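# Jog three pendant axes to their home marks

## Task

Using the teach pendant, bring every one of its three axes to the position marked as home for that axis.

## Robot and tools

Robot: two arms, left_arm and right_arm, each ending in a five-finger hand (right_arm has a right hand, left_arm its mirror-image left hand). Base poses in the scene frame: left_arm at (+0.033, +0.360, 0) m, quat_wxyz (+1.000, 0, 0, +0.024); right_arm at (-0.005, -0.487, 0) m, quat_wxyz (+1.000, 0, 0, -0.006). A two-camera stand is fixed to the floor behind the arms. The show_instructions tool displays the reference pages (a left-hand diagram is among them).

Scene frame: origin at table-top height, halfway between the nominal bases; +z up, +x out over the table, +y toward left_arm. Camera image sides do not match these names. Printed hand positions and orientations may be off by a few cm.

Hand point: fixed to the palm, 0.05 m in front of it and 0.15 m from the wrist flange along the fingers. Its +z runs along straight fingers, +y out of the palm, +x across the palm away from the thumb on the right hand (toward the thumb on the left hand). Straight fingertips reach 0.06-0.07 m past the point and sit 0.06 m behind it along -y. A wrist bracket on the little-finger side can strike things; with fingers level the wrist may hang up to 0.11 m (palm down) or 0.23 m (palm up) below the point.

A ROW is 28 numbers, each in [-1, 1], always for both arms: left dx, dy, dz, rx, ry, rz; left little, ring, middle, index, thumb_bend, thumb_turn, force_limit, speed; then the same 14 for the right arm. Pose numbers are offsets, not poses: translation along scene axes, scaled so 1.0 = 0.6 m; rx, ry, rz form one rotation vector, 1.0 = 180 degrees, turning about the Hand target position. Offsets count from each arm's Hand target at the start of that action or move, never from the previous row; repeating an offset moves further. Six zeros re-request the current Hand target. The controller clips orientation to within 32 degrees of the measured one per step; translations longer than 1.0 get shortened.

Hand numbers are absolute targets: fingers -1 straight/open, +1 curled; thumb_bend -1 straight, +1 fully bent; thumb_turn -1 beside the palm, +1 opposite the fingers. force_limit maps -1..+1 to about 0..10 N at the fingertip (0..15 N for the two thumb motors). speed rises from nearly 0 at -1 to full at +0.48 and stays full up to +1 (full travel 0.49 s). There is no 'unchanged' value: to keep a hand as is, resend the eight numbers of its last executed row; if none yet, send hand_measured plus hand_force_limit and hand_speed. A motor only starts when its target changes by 0.002 or more. To grip harder, raise force_limit and send a more-closed target; to loosen, send a target more open than hand_measured. Close at speed -0.94 or lower for a gentle grip. The hand can enclose objects about 0.035-0.065 m thick, or handles down to 0.025 m, with the thumb turned in front.

Tools:
- execute_actions(actions, cameras): actions is a list of actions; each action is up to 15 rows, one per 1/30 s step; a short table repeats its last row to fill 15 steps. An empty list returns camera images.
- move(target, speed, blend, stop_force, zero, blocking, cameras): target is one 28-number row or a list of up to 15 rows, all offsets from the same starting Hand targets. speed is m/s (0.002 to 3.6, default 0.25; rotation capped at twice that in rad/s), one value or one per target. blend in m rounds corners (0 = stop at each). stop_force in N (3 to 120, both arms) ends an arm's path on felt push along its motion; omit it when backing off a contact and don't trust it while the hand rotates. zero (with stop_force) re-zeroes sensors first by default. blocking=false returns early but cannot combine with stop_force. Paths are straight, ignore obstacles and the other arm, cap at 10 s, and should not pass near an arm's own base.
- wait(seconds 0 to 10): lets time run with last commands held.
- stop: brakes a running move.
- zoom_image(camera, region [x0, y0, x1, y1] pixels, top-left origin, max 504x504) on the newest image of cam_head_left, cam_head_right, cam_high, cam_low (896x504), cam_left_wrist, cam_right_wrist (672x504).
- zero_wrist_force(arm): zeroes that arm's wrist sensor.
- finished_scene(scene 1): ends the scene for good.

Results: end_effector_position (m), end_effector_quat_wxyz and velocities in the scene frame; Hand target (your last clipped command, base for next offsets; the hand often rests short of it, so send the gap as an offset); Joint positions and torques; Wrist force/torque in the end-effector axes (push from a surface reads as force into the arm) plus a peak line; hand_measured, hand_stopped_by (moving, target, force, stalled, fault), hand_load_n (positive = finger pushed open); motor temperatures with MOTOR HOT above 70 °C. move adds a 'move:' line: done (within 3 mm and 2 degrees), off_target, moving, held, fault, and limits such as paced or held.

Avoid: contact torque at a joint's limit (130 N m for the three big joints, 24.3 N m for wrists) or about 150 N outside force, either of which halts the arm for 10 s; arms are stiff, so even slightly overshooting a firm contact can fault. Approach slowly. Don't let arms or hands press each other, don't close a hand on the other hand, don't drop anything or leave anything off the table, avoid hard hits on fixed or heavy objects and excess finger load. Sustained stretching or pushing heats motors; at 85 °C the arm brakes for 30-60 s or more.

Each tool is called after "Emit:" in YAML: its name, and indented under it one key for each argument.

Reference images:

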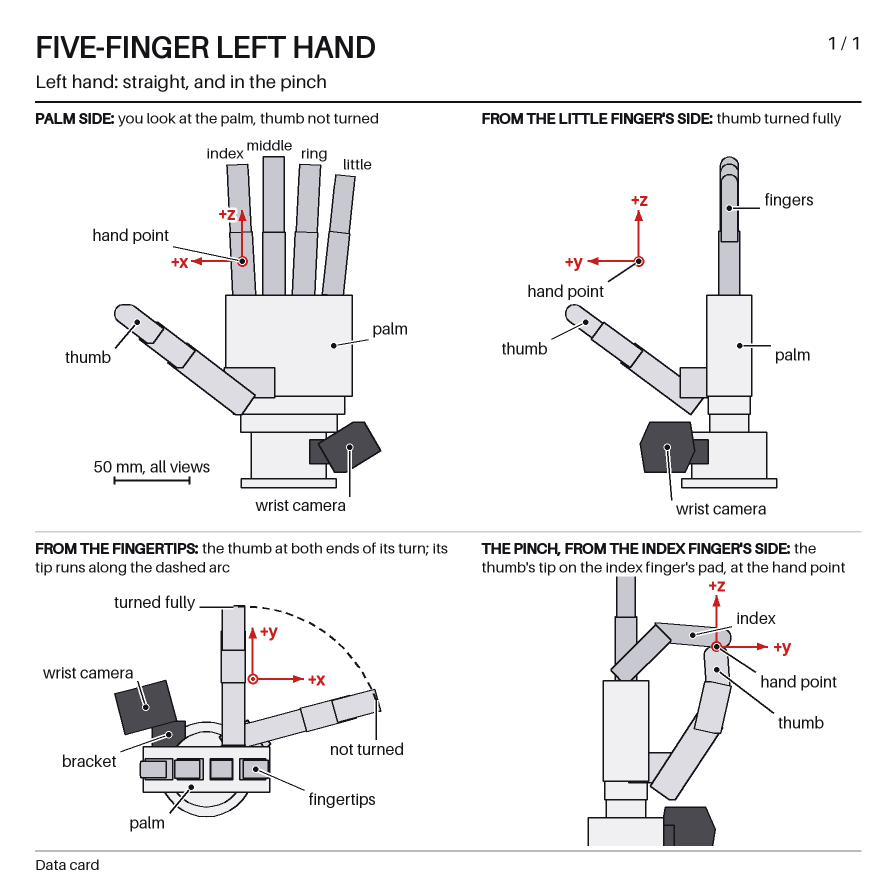

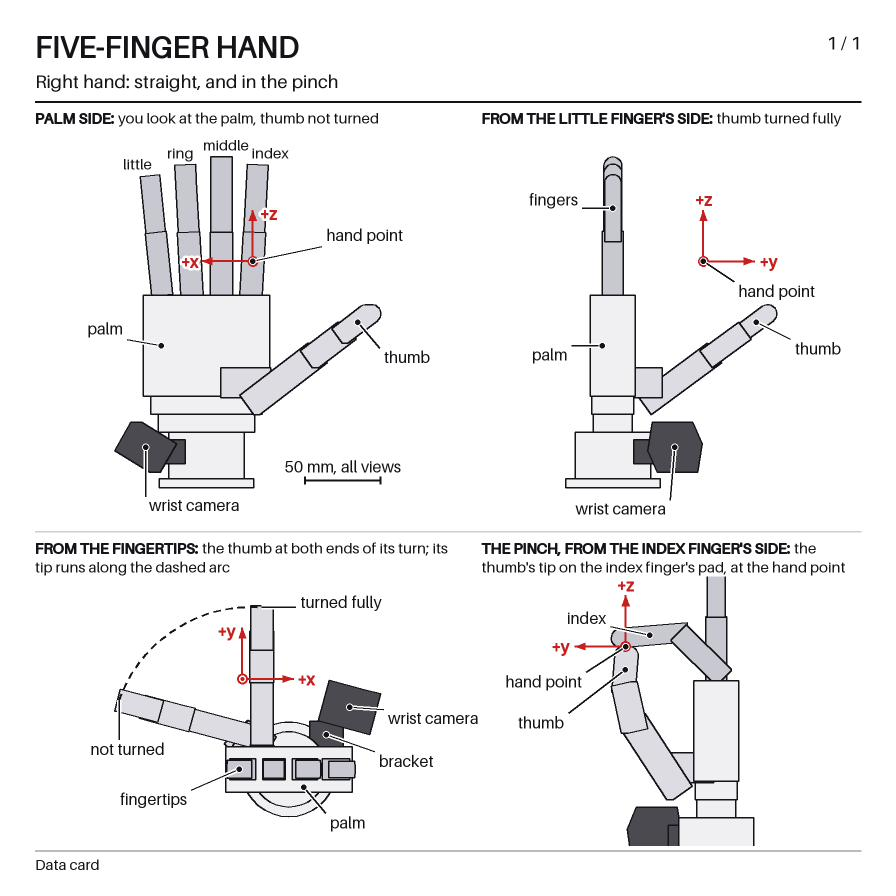

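## Session

Emit:
execute_actions:
  actions: []

Scene clock: 0.00 s.
left_arm: end_effector_position=(+0.2060, +0.1278, +0.2284) hand_measured=(-1.000, -1.000, -1.000, -1.000, -1.000, -1.000) hand_load_n=(+0.0, +0.0, +0.0, +0.0, +0.0, +0.5) hand_stopped_by=(target, target, target, target, target, target) hand_force_limit=0.00 hand_speed=-0.80 end_effector_quat_wxyz=(+0.045, +0.965, -0.253, -0.050) | right_arm: end_effector_position=(+0.5874, -0.2579, +0.2576) hand_measured=(-1.000, -1.000, -1.000, -1.000, -1.000, -1.000) hand_load_n=(+0.0, +0.0, +0.0, +0.0, +0.0, +0.0) hand_stopped_by=(target, target, target, target, target, target) hand_force_limit=0.00 hand_speed=-0.80 end_effector_quat_wxyz=(-0.287, -0.081, +0.875, +0.382)
Joint positions: left_arm=[3.019 -1.436 -2.025 1.775 -1.5 2.011] | right_arm=[-0.149 -0.509 0.719 2.239 1.02 -2.181]
Joint velocities: within noise
Joint torques (N m): no reading
Motor temperatures (°C): left_arm=[30 38 37 42 42 39] | right_arm=[29 36 35 44 41 38]
Wrist force (N): no reading
Wrist torque (N m): no reading
Wrist force, peak (N): no reading
Hand target: left_arm +0.2060, +0.1278, +0.2284; +0.045, +0.965, -0.253, -0.050 | right_arm +0.5874, -0.2579, +0.2576; -0.287, -0.081, +0.875, +0.382

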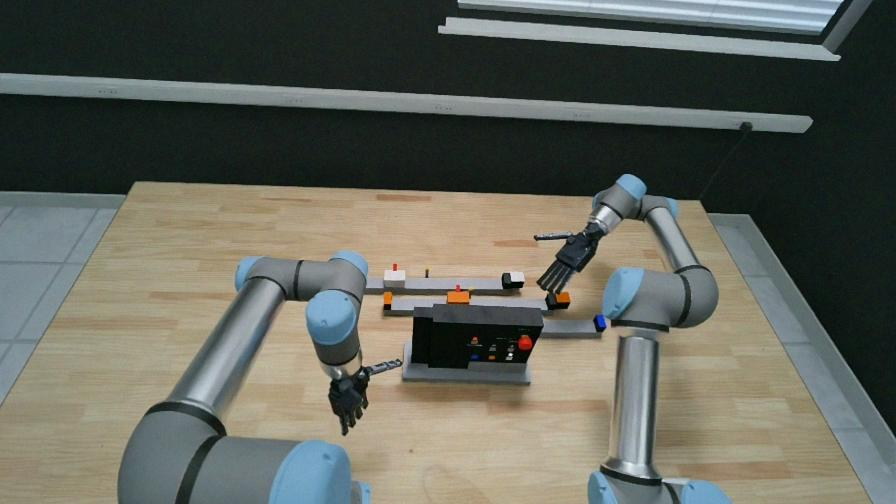

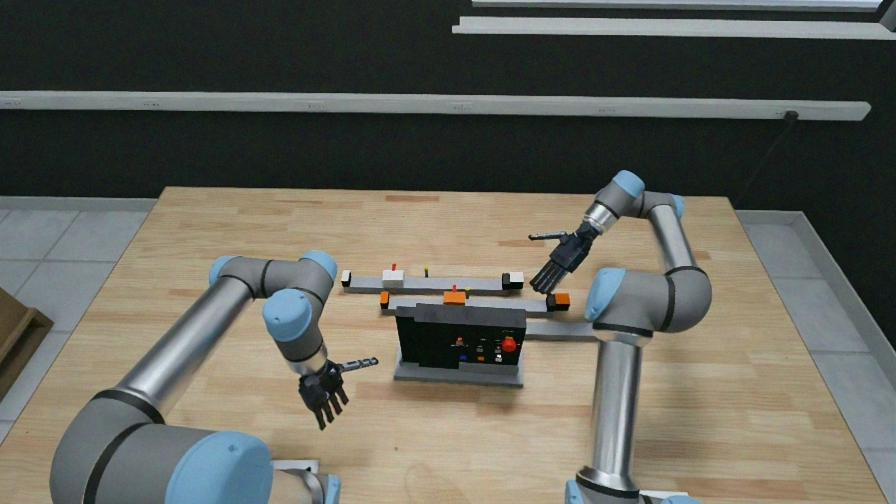

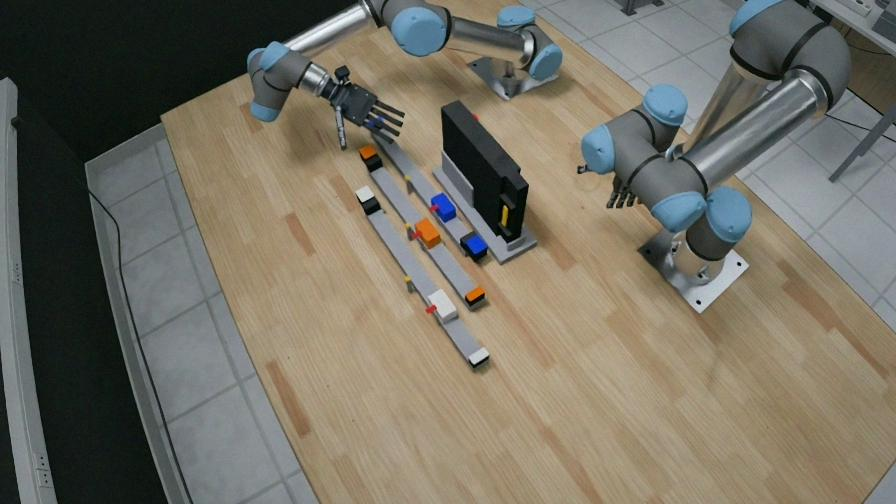

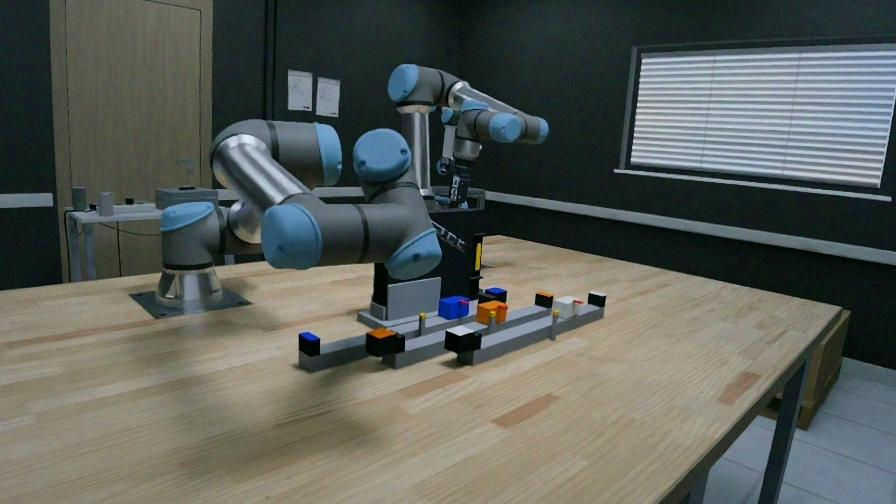

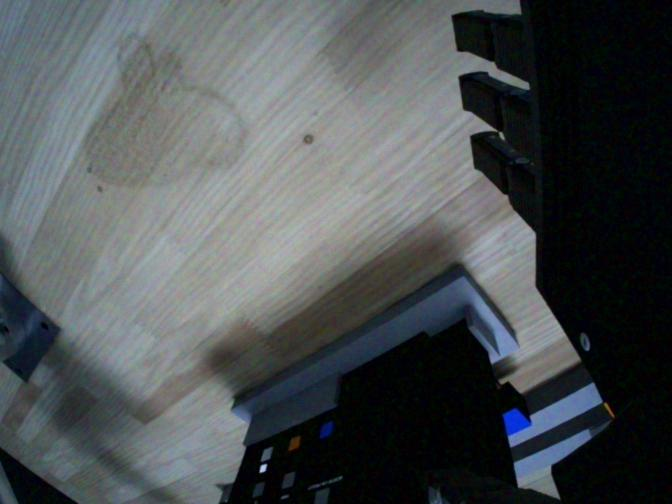

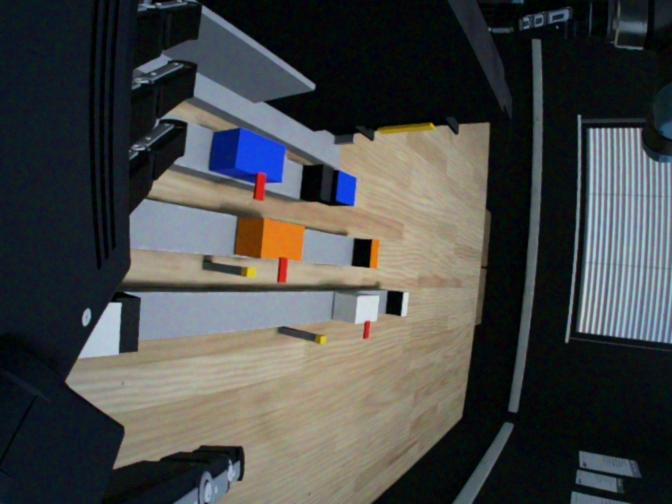

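Emit:
zoom_image:
  camera: "cam_head_left"
  region: [360, 240, 640, 400]

Emit:
zoom_image:
  camera: "cam_head_left"
  region: [400, 300, 550, 390]

Emit:
zoom_image:
  camera: "cam_head_right"
  region: [390, 300, 540, 390]

Emit:
zoom_image:
  camera: "cam_left_wrist"
  region: [200, 320, 560, 504]

Emit:
zoom_image:
  camera: "cam_high"
  region: [320, 80, 560, 380]

Emit:
zoom_image:
  camera: "cam_low"
  region: [290, 180, 620, 380]

Scaled by 1.800 from the camera's 896x504 image, which has a finer 1280x720 frame.

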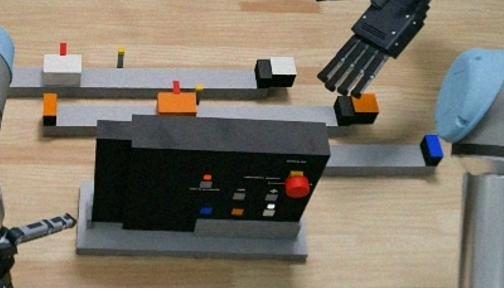

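Scaled by 3.360 from the camera's 896x504 image, which has a finer 1280x720 frame.

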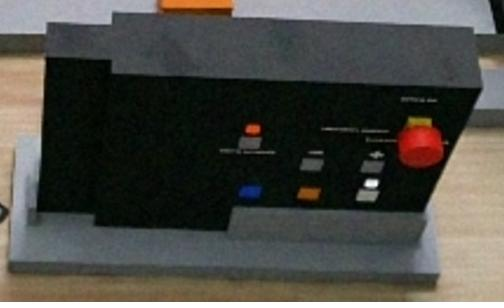

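Scaled by 3.360 from the camera's 896x504 image, which has a finer 1280x720 frame.

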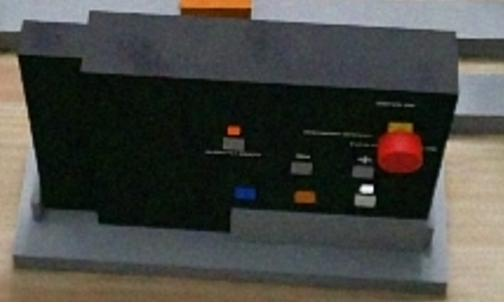

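Scaled by 1.400 from the camera's 672x504 image, which has a finer 960x720 frame.

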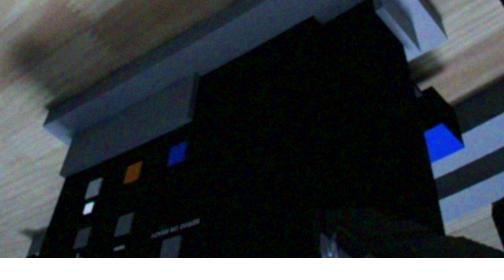

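Scaled by 1.680 from the camera's 896x504 image, which has a finer 1280x720 frame.

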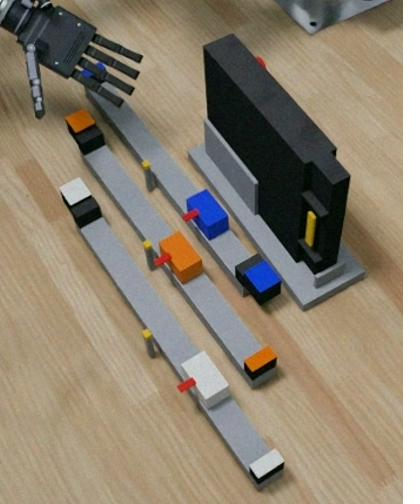

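Scaled by 1.527 from the camera's 896x504 image, which has a finer 1280x720 frame.

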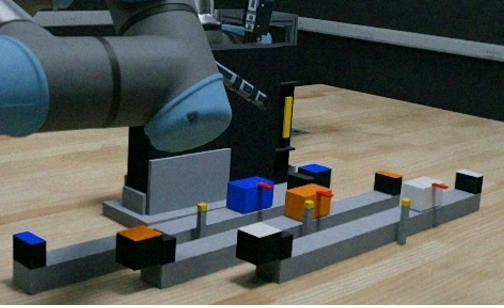

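Emit:
zoom_image:
  camera: "cam_left_wrist"
  region: [220, 400, 360, 504]

Emit:
zoom_image:
  camera: "cam_head_left"
  region: [460, 325, 540, 370]

Emit:
zoom_image:
  camera: "cam_right_wrist"
  region: [120, 0, 520, 350]

Scaled by 3.600 from the camera's 672x504 image, which has a finer 960x720 frame.

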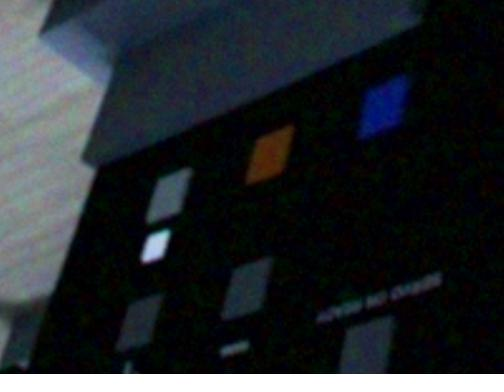

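Scaled by 6.300 from the camera's 896x504 image, which has a finer 1280x720 frame.

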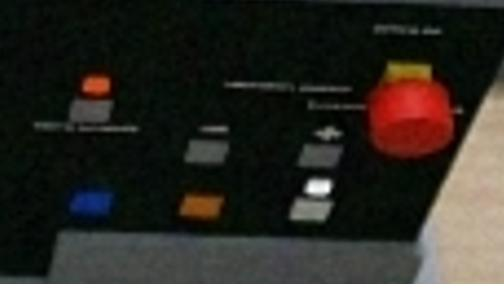

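Scaled by 1.260 from the camera's 672x504 image, which has a finer 960x720 frame.

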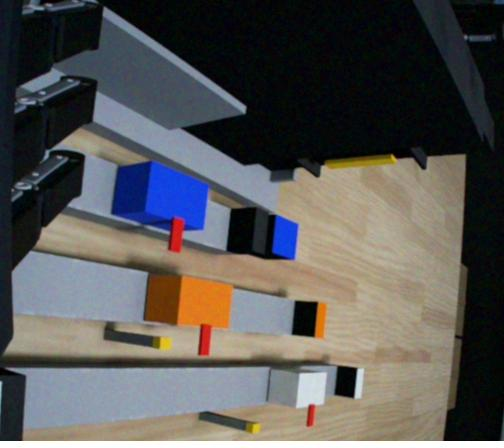

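Emit:
move:
  target: [0.0,-0.05,0.06,0,-0.28,0,-1,-1,-1,-1,-1,-1,0,-0.8,0,0,0,0,0,0,-1,-1,-1,-1,-1,-1,0,-0.8]
  cameras: ["all"]

Scene clock: 93.13 s.
left_arm: end_effector_position=(+0.2060, +0.0979, +0.2644) hand_measured=(-1.000, -1.000, -1.000, -1.000, -1.000, -1.000) hand_load_n=(+0.0, +0.0, +0.0, +0.0, -0.5, +0.0) hand_stopped_by=(target, target, target, target, target, target) hand_force_limit=0.00 hand_speed=-0.80 end_effector_quat_wxyz=(-0.067, +0.895, -0.248, +0.365) | right_arm: end_effector_position=(+0.5874, -0.2579, +0.2576) hand_measured=(-1.000, -1.000, -1.000, -1.000, -1.000, -1.000) hand_load_n=(+0.0, +0.0, +0.0, +0.0, +0.0, +0.0) hand_stopped_by=(target, target, target, target, target, target) hand_force_limit=0.00 hand_speed=-0.80 end_effector_quat_wxyz=(-0.287, -0.081, +0.875, +0.382)
Joint positions: left_arm=[2.397 -1.102 -2.131 2.326 -1.976 1.555] | right_arm=[-0.149 -0.509 0.719 2.239 1.02 -2.181]
Joint torques (N m): left_arm=[-11.31 -9.73 25.62 1.77 -2.56 -1.69] | right_arm=[-0.23 -52.01 -16.25 2.46 -0.57 0.07]
Wrist force (N): left_arm=[-0.5 1.1 -0.5] | right_arm=[-0.2 0.0 0.3]
Wrist torque (N m): left_arm=[0.28 0.02 0.00] | right_arm=[0.00 0.03 -0.01]
Wrist force, peak (N): left_arm=[-0.4 1.2 -0.8] | right_arm=[-0.2 0.4 0.4]
Hand target: left_arm +0.2060, +0.0978, +0.2644; -0.067, +0.895, -0.248, +0.365 | right_arm +0.5874, -0.2579, +0.2576; -0.287, -0.081, +0.875, +0.382
Off the commanded pose: left_arm 0.000 m, 0 deg | right_arm 0.000 m, 0 deg.
move: done

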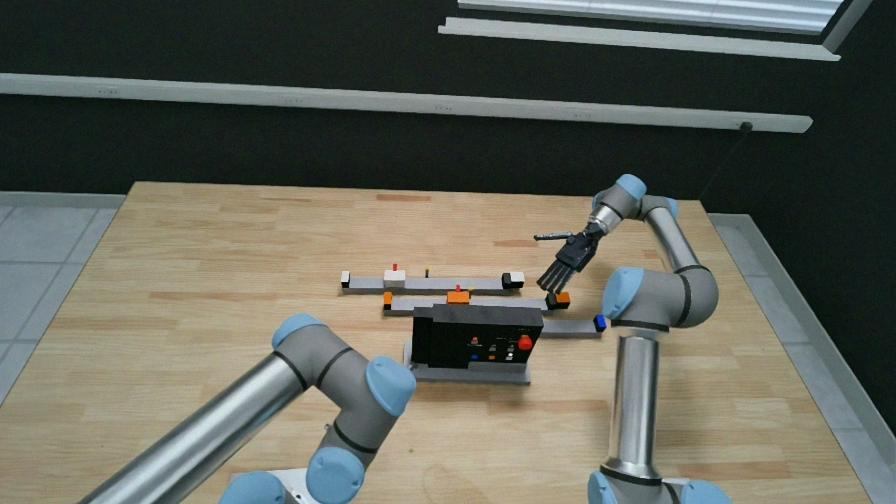

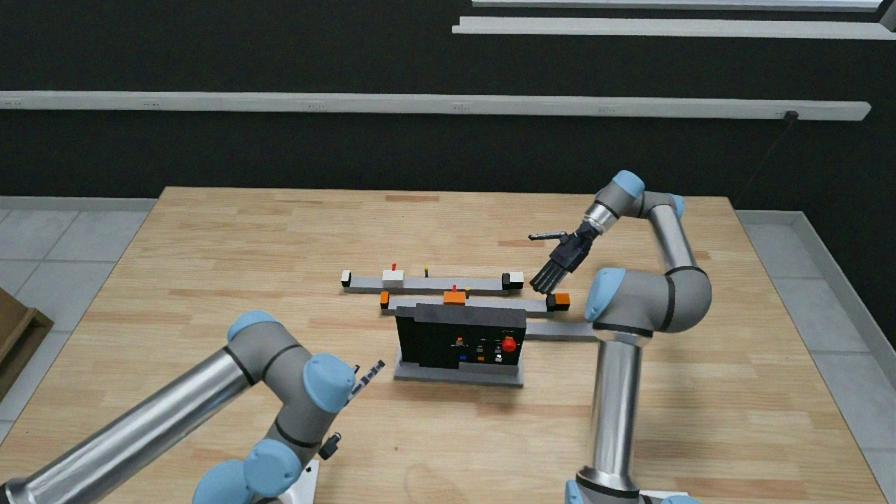

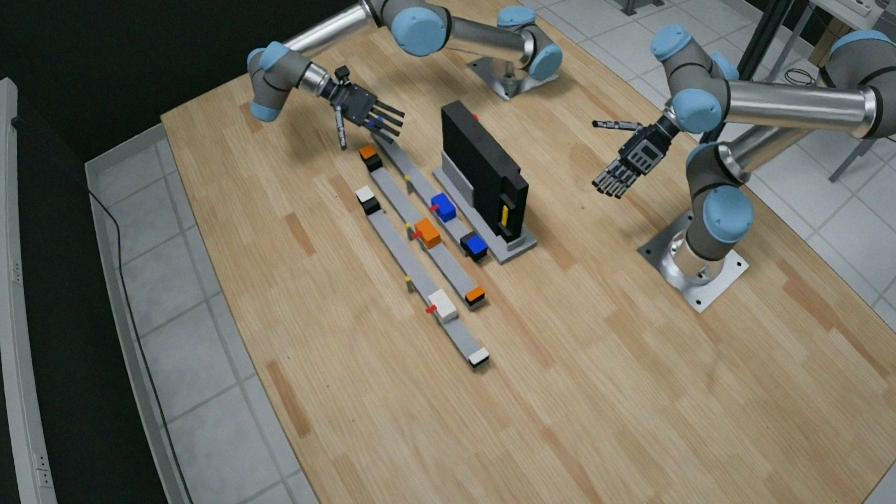

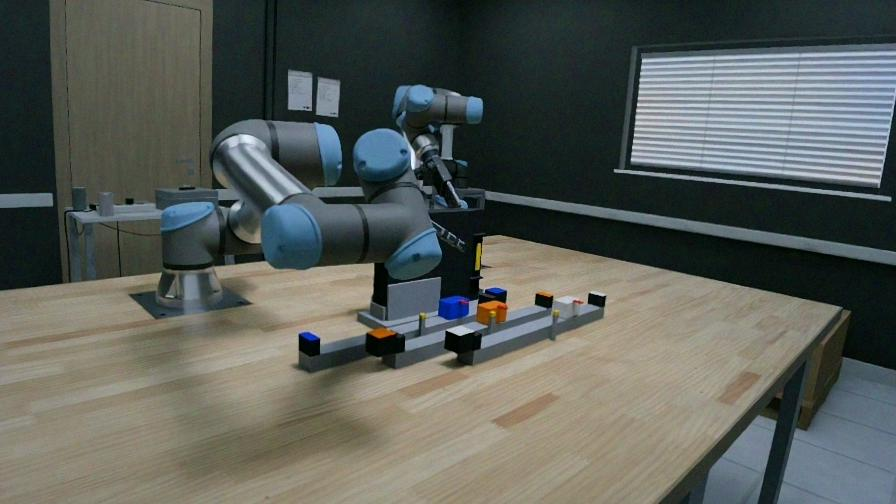

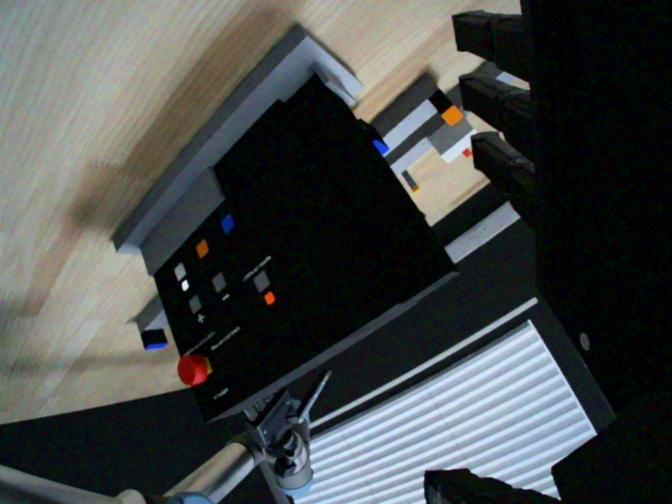

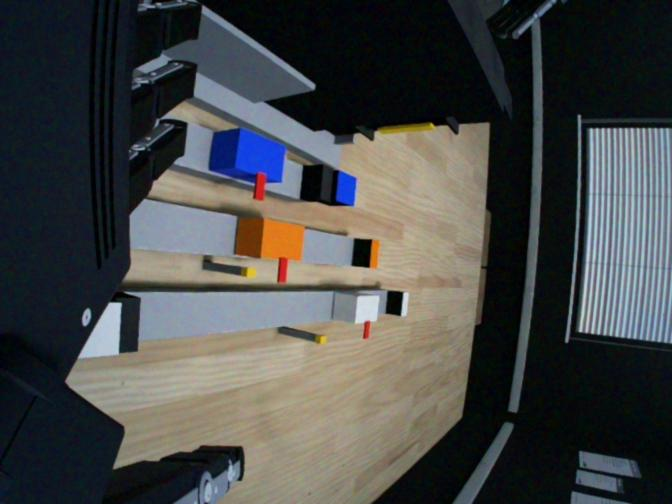

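Emit:
zoom_image:
  camera: "cam_left_wrist"
  region: [140, 200, 300, 320]

Emit:
zoom_image:
  camera: "cam_left_wrist"
  region: [140, 310, 300, 430]

Emit:
zoom_image:
  camera: "cam_high"
  region: [430, 90, 560, 270]

Scaled by 3.150 from the camera's 672x504 image, which has a finer 960x720 frame.

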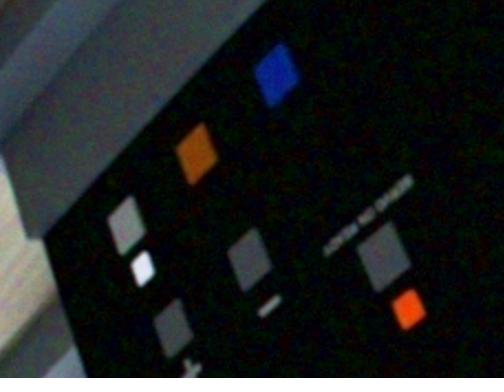

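Scaled by 3.150 from the camera's 672x504 image, which has a finer 960x720 frame.

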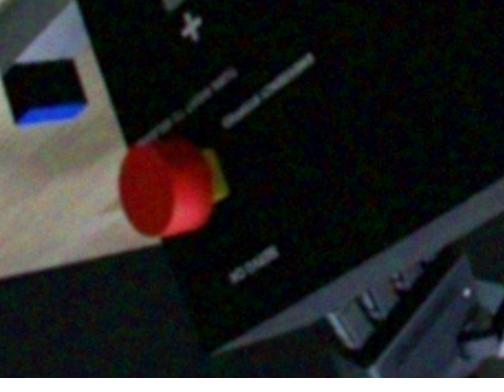

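Scaled by 2.800 from the camera's 896x504 image, which has a finer 1280x720 frame.

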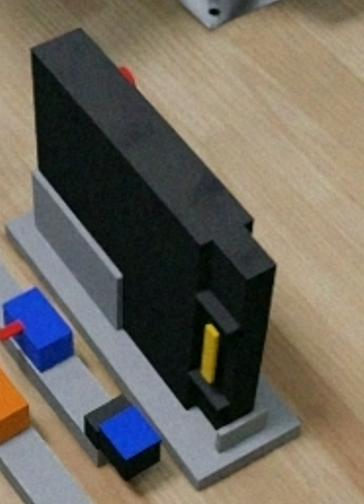

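Emit:
move:
  target: [0.1167,-0.0833,-0.0667,0,0,0,-1,-1,-1,-1,-1,-1,0,-0.8,0,0,0,0,0,0,-1,-1,-1,-1,-1,-1,0,-0.8]
  cameras: ["cam_left_wrist"]

Emit:
zoom_image:
  camera: "cam_left_wrist"
  region: [120, 200, 300, 320]

Emit:
zoom_image:
  camera: "cam_left_wrist"
  region: [90, 300, 270, 420]

Scene clock: 136.40 s.
left_arm: end_effector_position=(+0.2760, +0.0479, +0.2244) hand_measured=(-1.000, -1.000, -1.000, -1.000, -1.000, -1.000) hand_load_n=(+0.0, +0.0, +0.0, +0.0, +0.0, +0.0) hand_stopped_by=(target, target, target, target, target, target) hand_force_limit=0.00 hand_speed=-0.80 end_effector_quat_wxyz=(-0.067, +0.895, -0.248, +0.365) | right_arm: end_effector_position=(+0.5874, -0.2579, +0.2576) hand_measured=(-1.000, -1.000, -1.000, -1.000, -1.000, -1.000) hand_load_n=(+0.0, +0.0, +0.0, +0.0, +0.0, +0.0) hand_stopped_by=(target, target, target, target, target, target) hand_force_limit=0.00 hand_speed=-0.80 end_effector_quat_wxyz=(-0.287, -0.081, +0.875, +0.382)
Joint positions: left_arm=[2.429 -1.34 -2.085 2.528 -1.956 1.582] | right_arm=[-0.149 -0.509 0.719 2.239 1.02 -2.181]
Joint torques (N m): left_arm=[-13.71 -2.27 24.53 1.8 -2.79 -2.04] | right_arm=[-0.06 -52.34 -16.34 2.27 -0.66 0.1]
Wrist force (N): left_arm=[-1.0 0.9 -0.8] | right_arm=[-0.1 0.0 0.2]
Wrist torque (N m): left_arm=[0.22 0.12 -0.11] | right_arm=[0.00 0.01 -0.01]
Wrist force, peak (N): left_arm=[-0.8 0.8 -1.5] | right_arm=[-0.5 -0.1 0.4]
Hand target: left_arm +0.2760, +0.0479, +0.2244; -0.067, +0.895, -0.248, +0.365 | right_arm +0.5874, -0.2579, +0.2576; -0.287, -0.081, +0.875, +0.382
Off the commanded pose: left_arm 0.000 m, 0 deg | right_arm 0.000 m, 0 deg.
move: done
Images, in order (width x height): cam_left_wrist 672x504.

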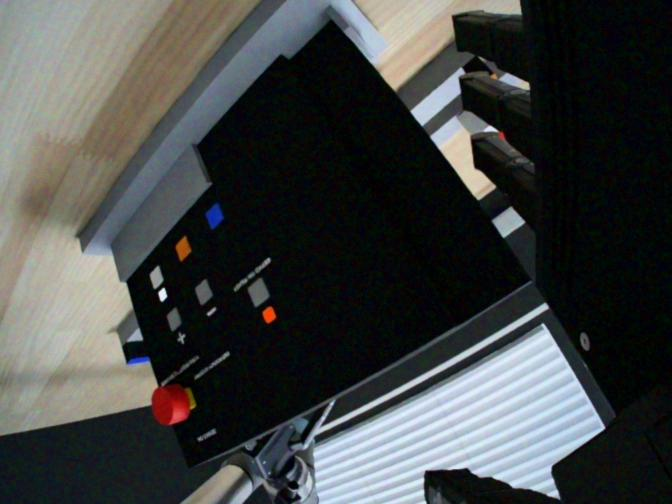

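Scaled by 2.800 from the camera's 672x504 image, which has a finer 960x720 frame.

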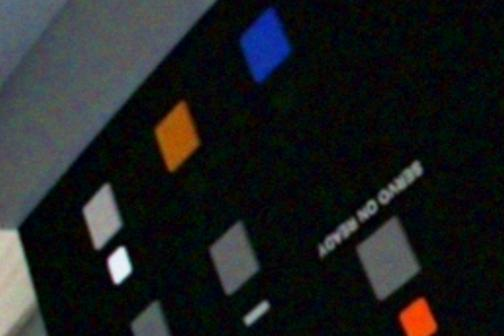

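Scaled by 2.800 from the camera's 672x504 image, which has a finer 960x720 frame.

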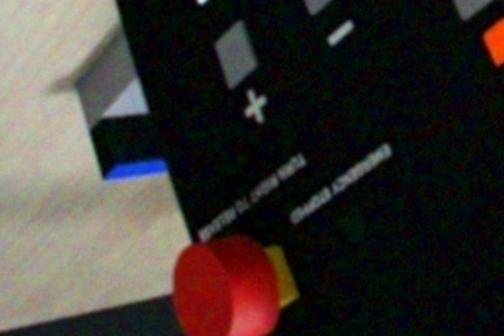

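Emit:
move:
  target: [-0.127,0.253,0.093,0,0,0,-1,-1,-1,-1,-1,-1,0,-0.8,-0.229,-0.237,0.404,0,0,0,-1,-1,-1,-1,-1,-1,0,-0.8]
  cameras: ["cam_high","cam_head_left"]

Scene clock: 227.90 s.
left_arm: end_effector_position=(+0.1998, +0.1981, +0.2802) hand_measured=(-1.000, -1.000, -1.000, -1.000, -1.000, -1.000) hand_load_n=(+0.0, -0.5, +0.0, +0.0, +0.0, -0.5) hand_stopped_by=(target, target, target, target, target, target) hand_force_limit=0.00 hand_speed=-0.80 end_effector_quat_wxyz=(-0.164, +0.901, -0.209, +0.343) | right_arm: end_effector_position=(+0.4500, -0.4001, +0.5000) hand_measured=(-1.000, -1.000, -1.000, -1.000, -1.000, -1.000) hand_load_n=(+0.0, -0.5, +0.0, +0.0, +0.0, +0.0) hand_stopped_by=(target, target, target, target, target, target) hand_force_limit=0.00 hand_speed=-0.80 end_effector_quat_wxyz=(-0.287, -0.081, +0.875, +0.382)
Joint positions: left_arm=[3.032 -0.747 -2.176 2.112 -1.766 2.042] | right_arm=[-0.431 -1.003 0.993 2.541 1.245 -2.37]
Joint torques (N m): left_arm=[-12.46 -20.75 11.54 2 -2.51 -1.8] | right_arm=[-8.21 -48.54 -24.89 4.3 1.39 -2.32]
Wrist force (N): left_arm=[-0.7 1.3 -0.7] | right_arm=[-0.5 -0.2 0.4]
Wrist torque (N m): left_arm=[0.26 0.01 0.05] | right_arm=[-0.04 0.08 0.02]
Wrist force, peak (N): left_arm=[-0.7 1.5 -0.7] | right_arm=[-1.1 -0.3 0.9]
Hand target: left_arm +0.1998, +0.1997, +0.2802; -0.067, +0.895, -0.248, +0.365 | right_arm +0.4500, -0.4001, +0.5000; -0.287, -0.081, +0.875, +0.382
Off the commanded pose: left_arm 0.002 m, 12 deg | right_arm 0.000 m, 0 deg.
move: off_target (left_arm)
Images, in order (width x height): cam_head_left 896x504, cam_high 896x504.

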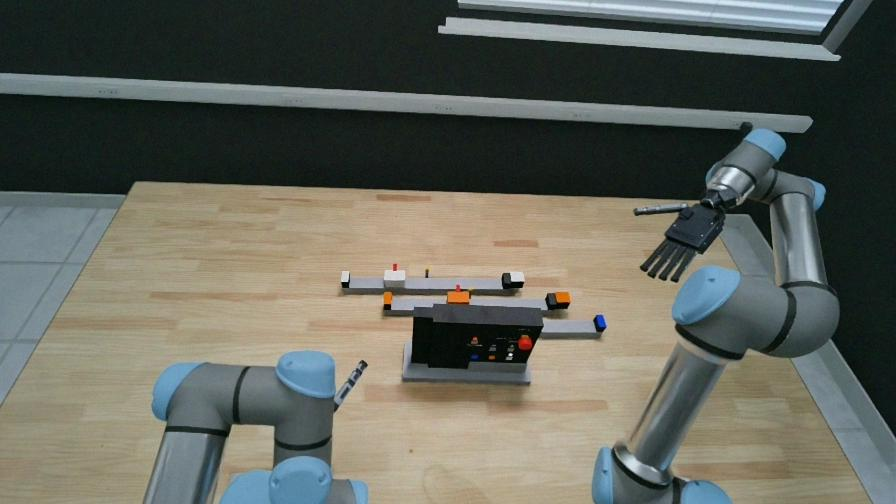

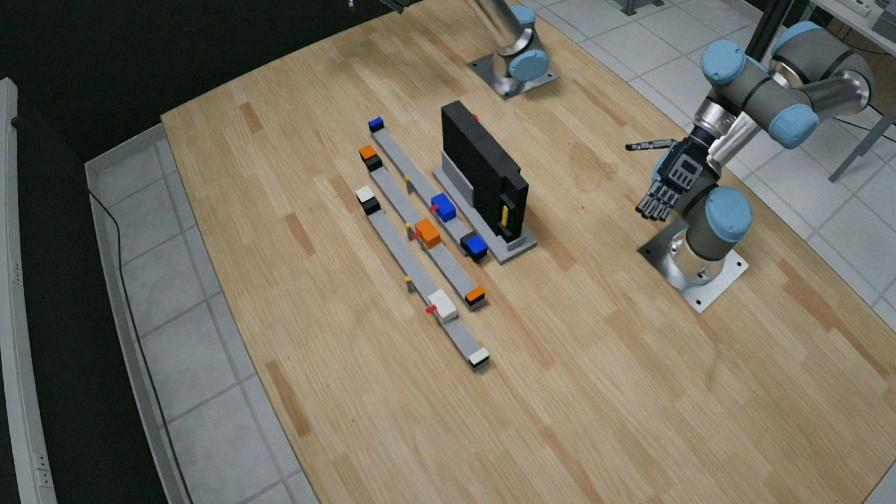

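Emit:
move:
  target: [0.367,0.134,-0.1,0.155,-0.314,-0.653,-1,-1,-1,-1,-1,-1,0,-0.8,-0.25,0.083,-0.083,-0.259,-0.595,0.380,-1,-1,-1,-1,-1,-1,0,-0.8]
  cameras: ["all"]
  speed: 0.3

Scene clock: 240.30 s.
left_arm: end_effector_position=(+0.4200, +0.2801, +0.2202) hand_measured=(-1.000, -1.000, -1.000, -1.000, -1.000, -1.000) hand_load_n=(+0.0, +0.0, +0.0, +0.0, +0.0, -0.5) hand_stopped_by=(target, target, target, target, target, target) hand_force_limit=0.00 hand_speed=-0.80 end_effector_quat_wxyz=(-0.001, +0.001, +0.866, -0.499) | right_arm: end_effector_position=(+0.3001, -0.3503, +0.4502) hand_measured=(-1.000, -1.000, -1.000, -1.000, -1.000, -1.000) hand_load_n=(+0.0, +0.0, +0.0, +0.0, +0.0, -0.5) hand_stopped_by=(target, target, target, target, target, target) hand_force_limit=0.00 hand_speed=-0.80 end_effector_quat_wxyz=(-0.327, +0.628, -0.626, +0.327)
Joint positions: left_arm=[3.657 -1.964 -1.788 1.435 -0.752 5.614] | right_arm=[-0.211 -2.018 1.546 1.093 1.388 -3.274]
Joint torques (N m): left_arm=[-12.31 16.84 20.46 -4.95 -1.32 1.71] | right_arm=[-8.22 -10.18 -9.22 -1.85 -2.13 -2.39]
Wrist force (N): left_arm=[-0.4 1.5 -0.1] | right_arm=[0.3 -1.1 1.3]
Wrist torque (N m): left_arm=[0.20 0.10 -0.05] | right_arm=[-0.24 -0.16 -0.24]
Wrist force, peak (N): left_arm=[-0.2 2.1 -0.6] | right_arm=[0.5 -1.1 1.4]
Hand target: left_arm +0.4200, +0.2801, +0.2202; -0.001, +0.001, +0.866, -0.499 | right_arm +0.3000, -0.3503, +0.4502; -0.327, +0.628, -0.626, +0.327
Off the commanded pose: left_arm 0.000 m, 0 deg | right_arm 0.000 m, 0 deg.
move: done; limits=paced

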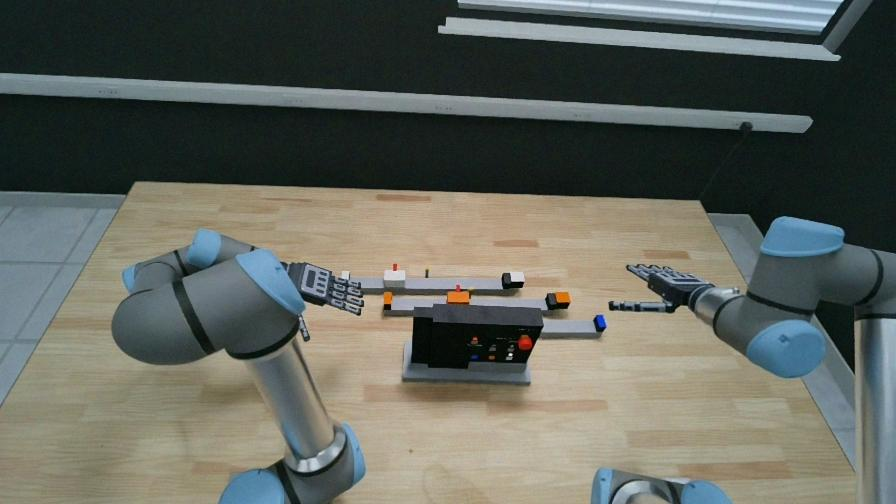

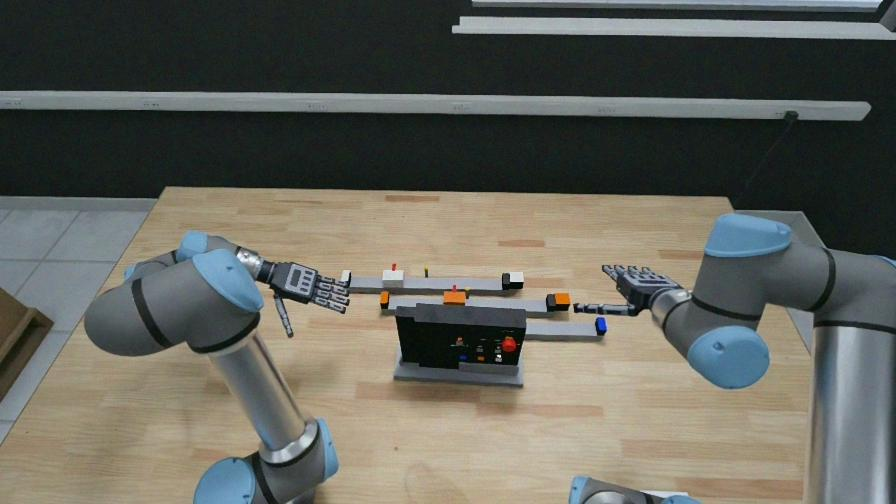

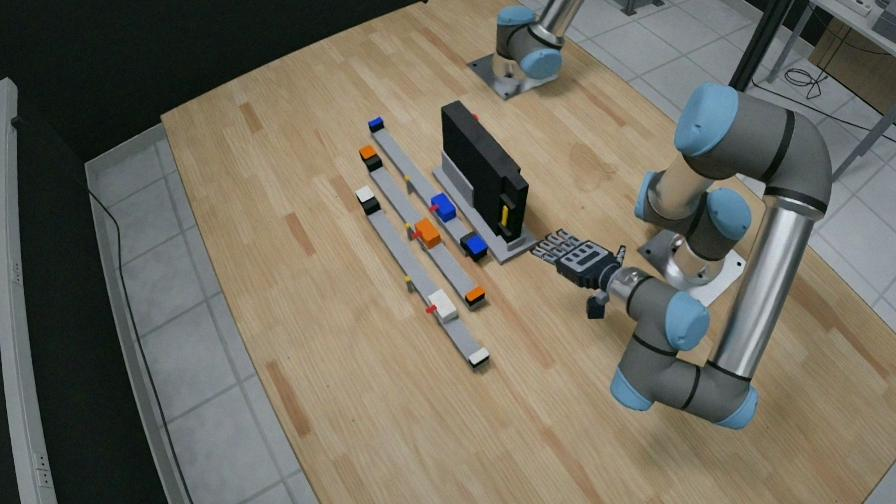

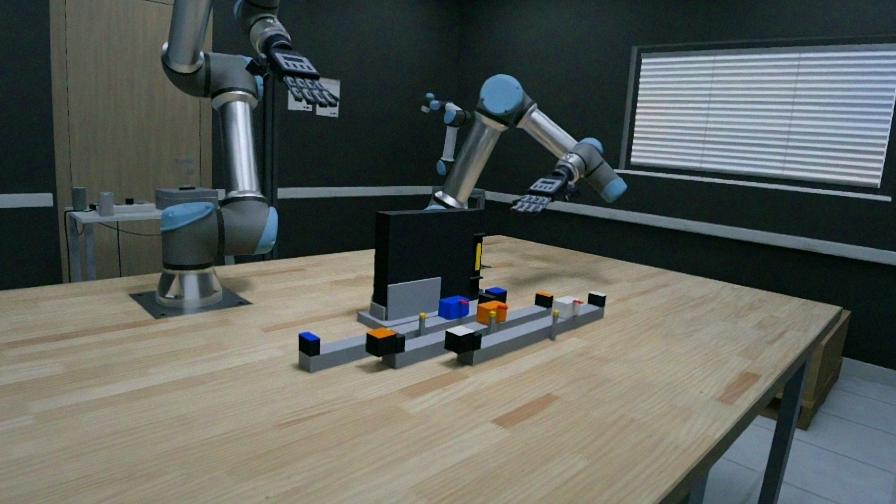

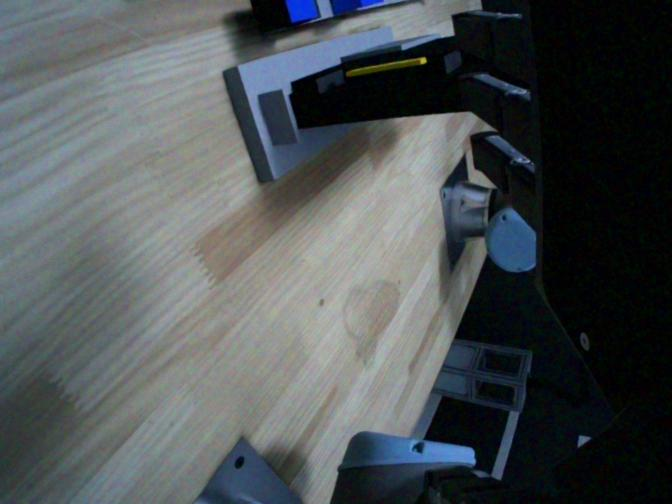

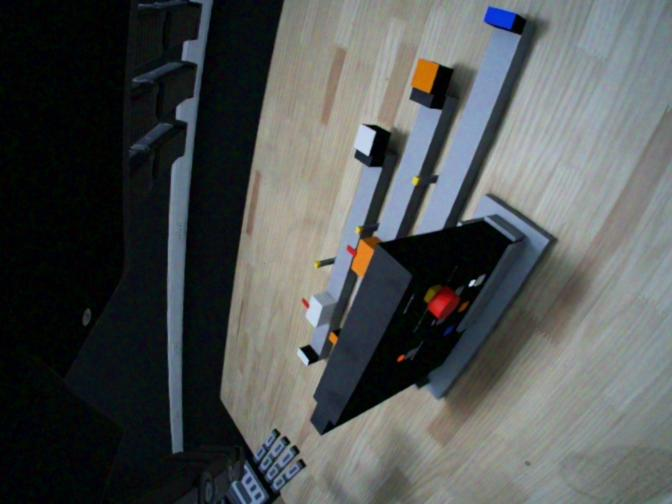

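Emit:
zoom_image:
  camera: "cam_right_wrist"
  region: [360, 220, 520, 400]

Emit:
zoom_image:
  camera: "cam_left_wrist"
  region: [210, 0, 490, 190]

Scaled by 2.800 from the camera's 672x504 image, which has a finer 960x720 frame.

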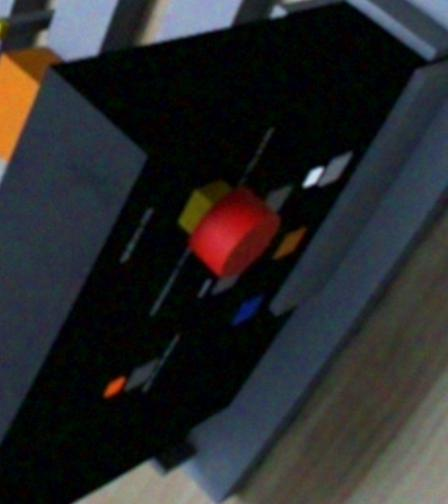

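Scaled by 1.800 from the camera's 672x504 image, which has a finer 960x720 frame.

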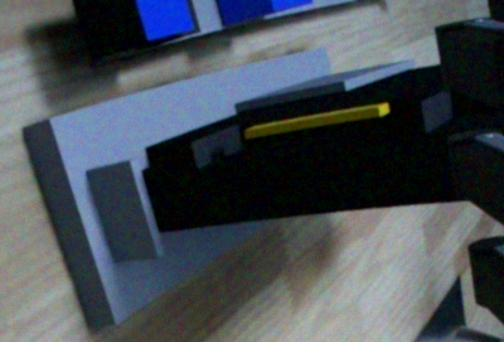

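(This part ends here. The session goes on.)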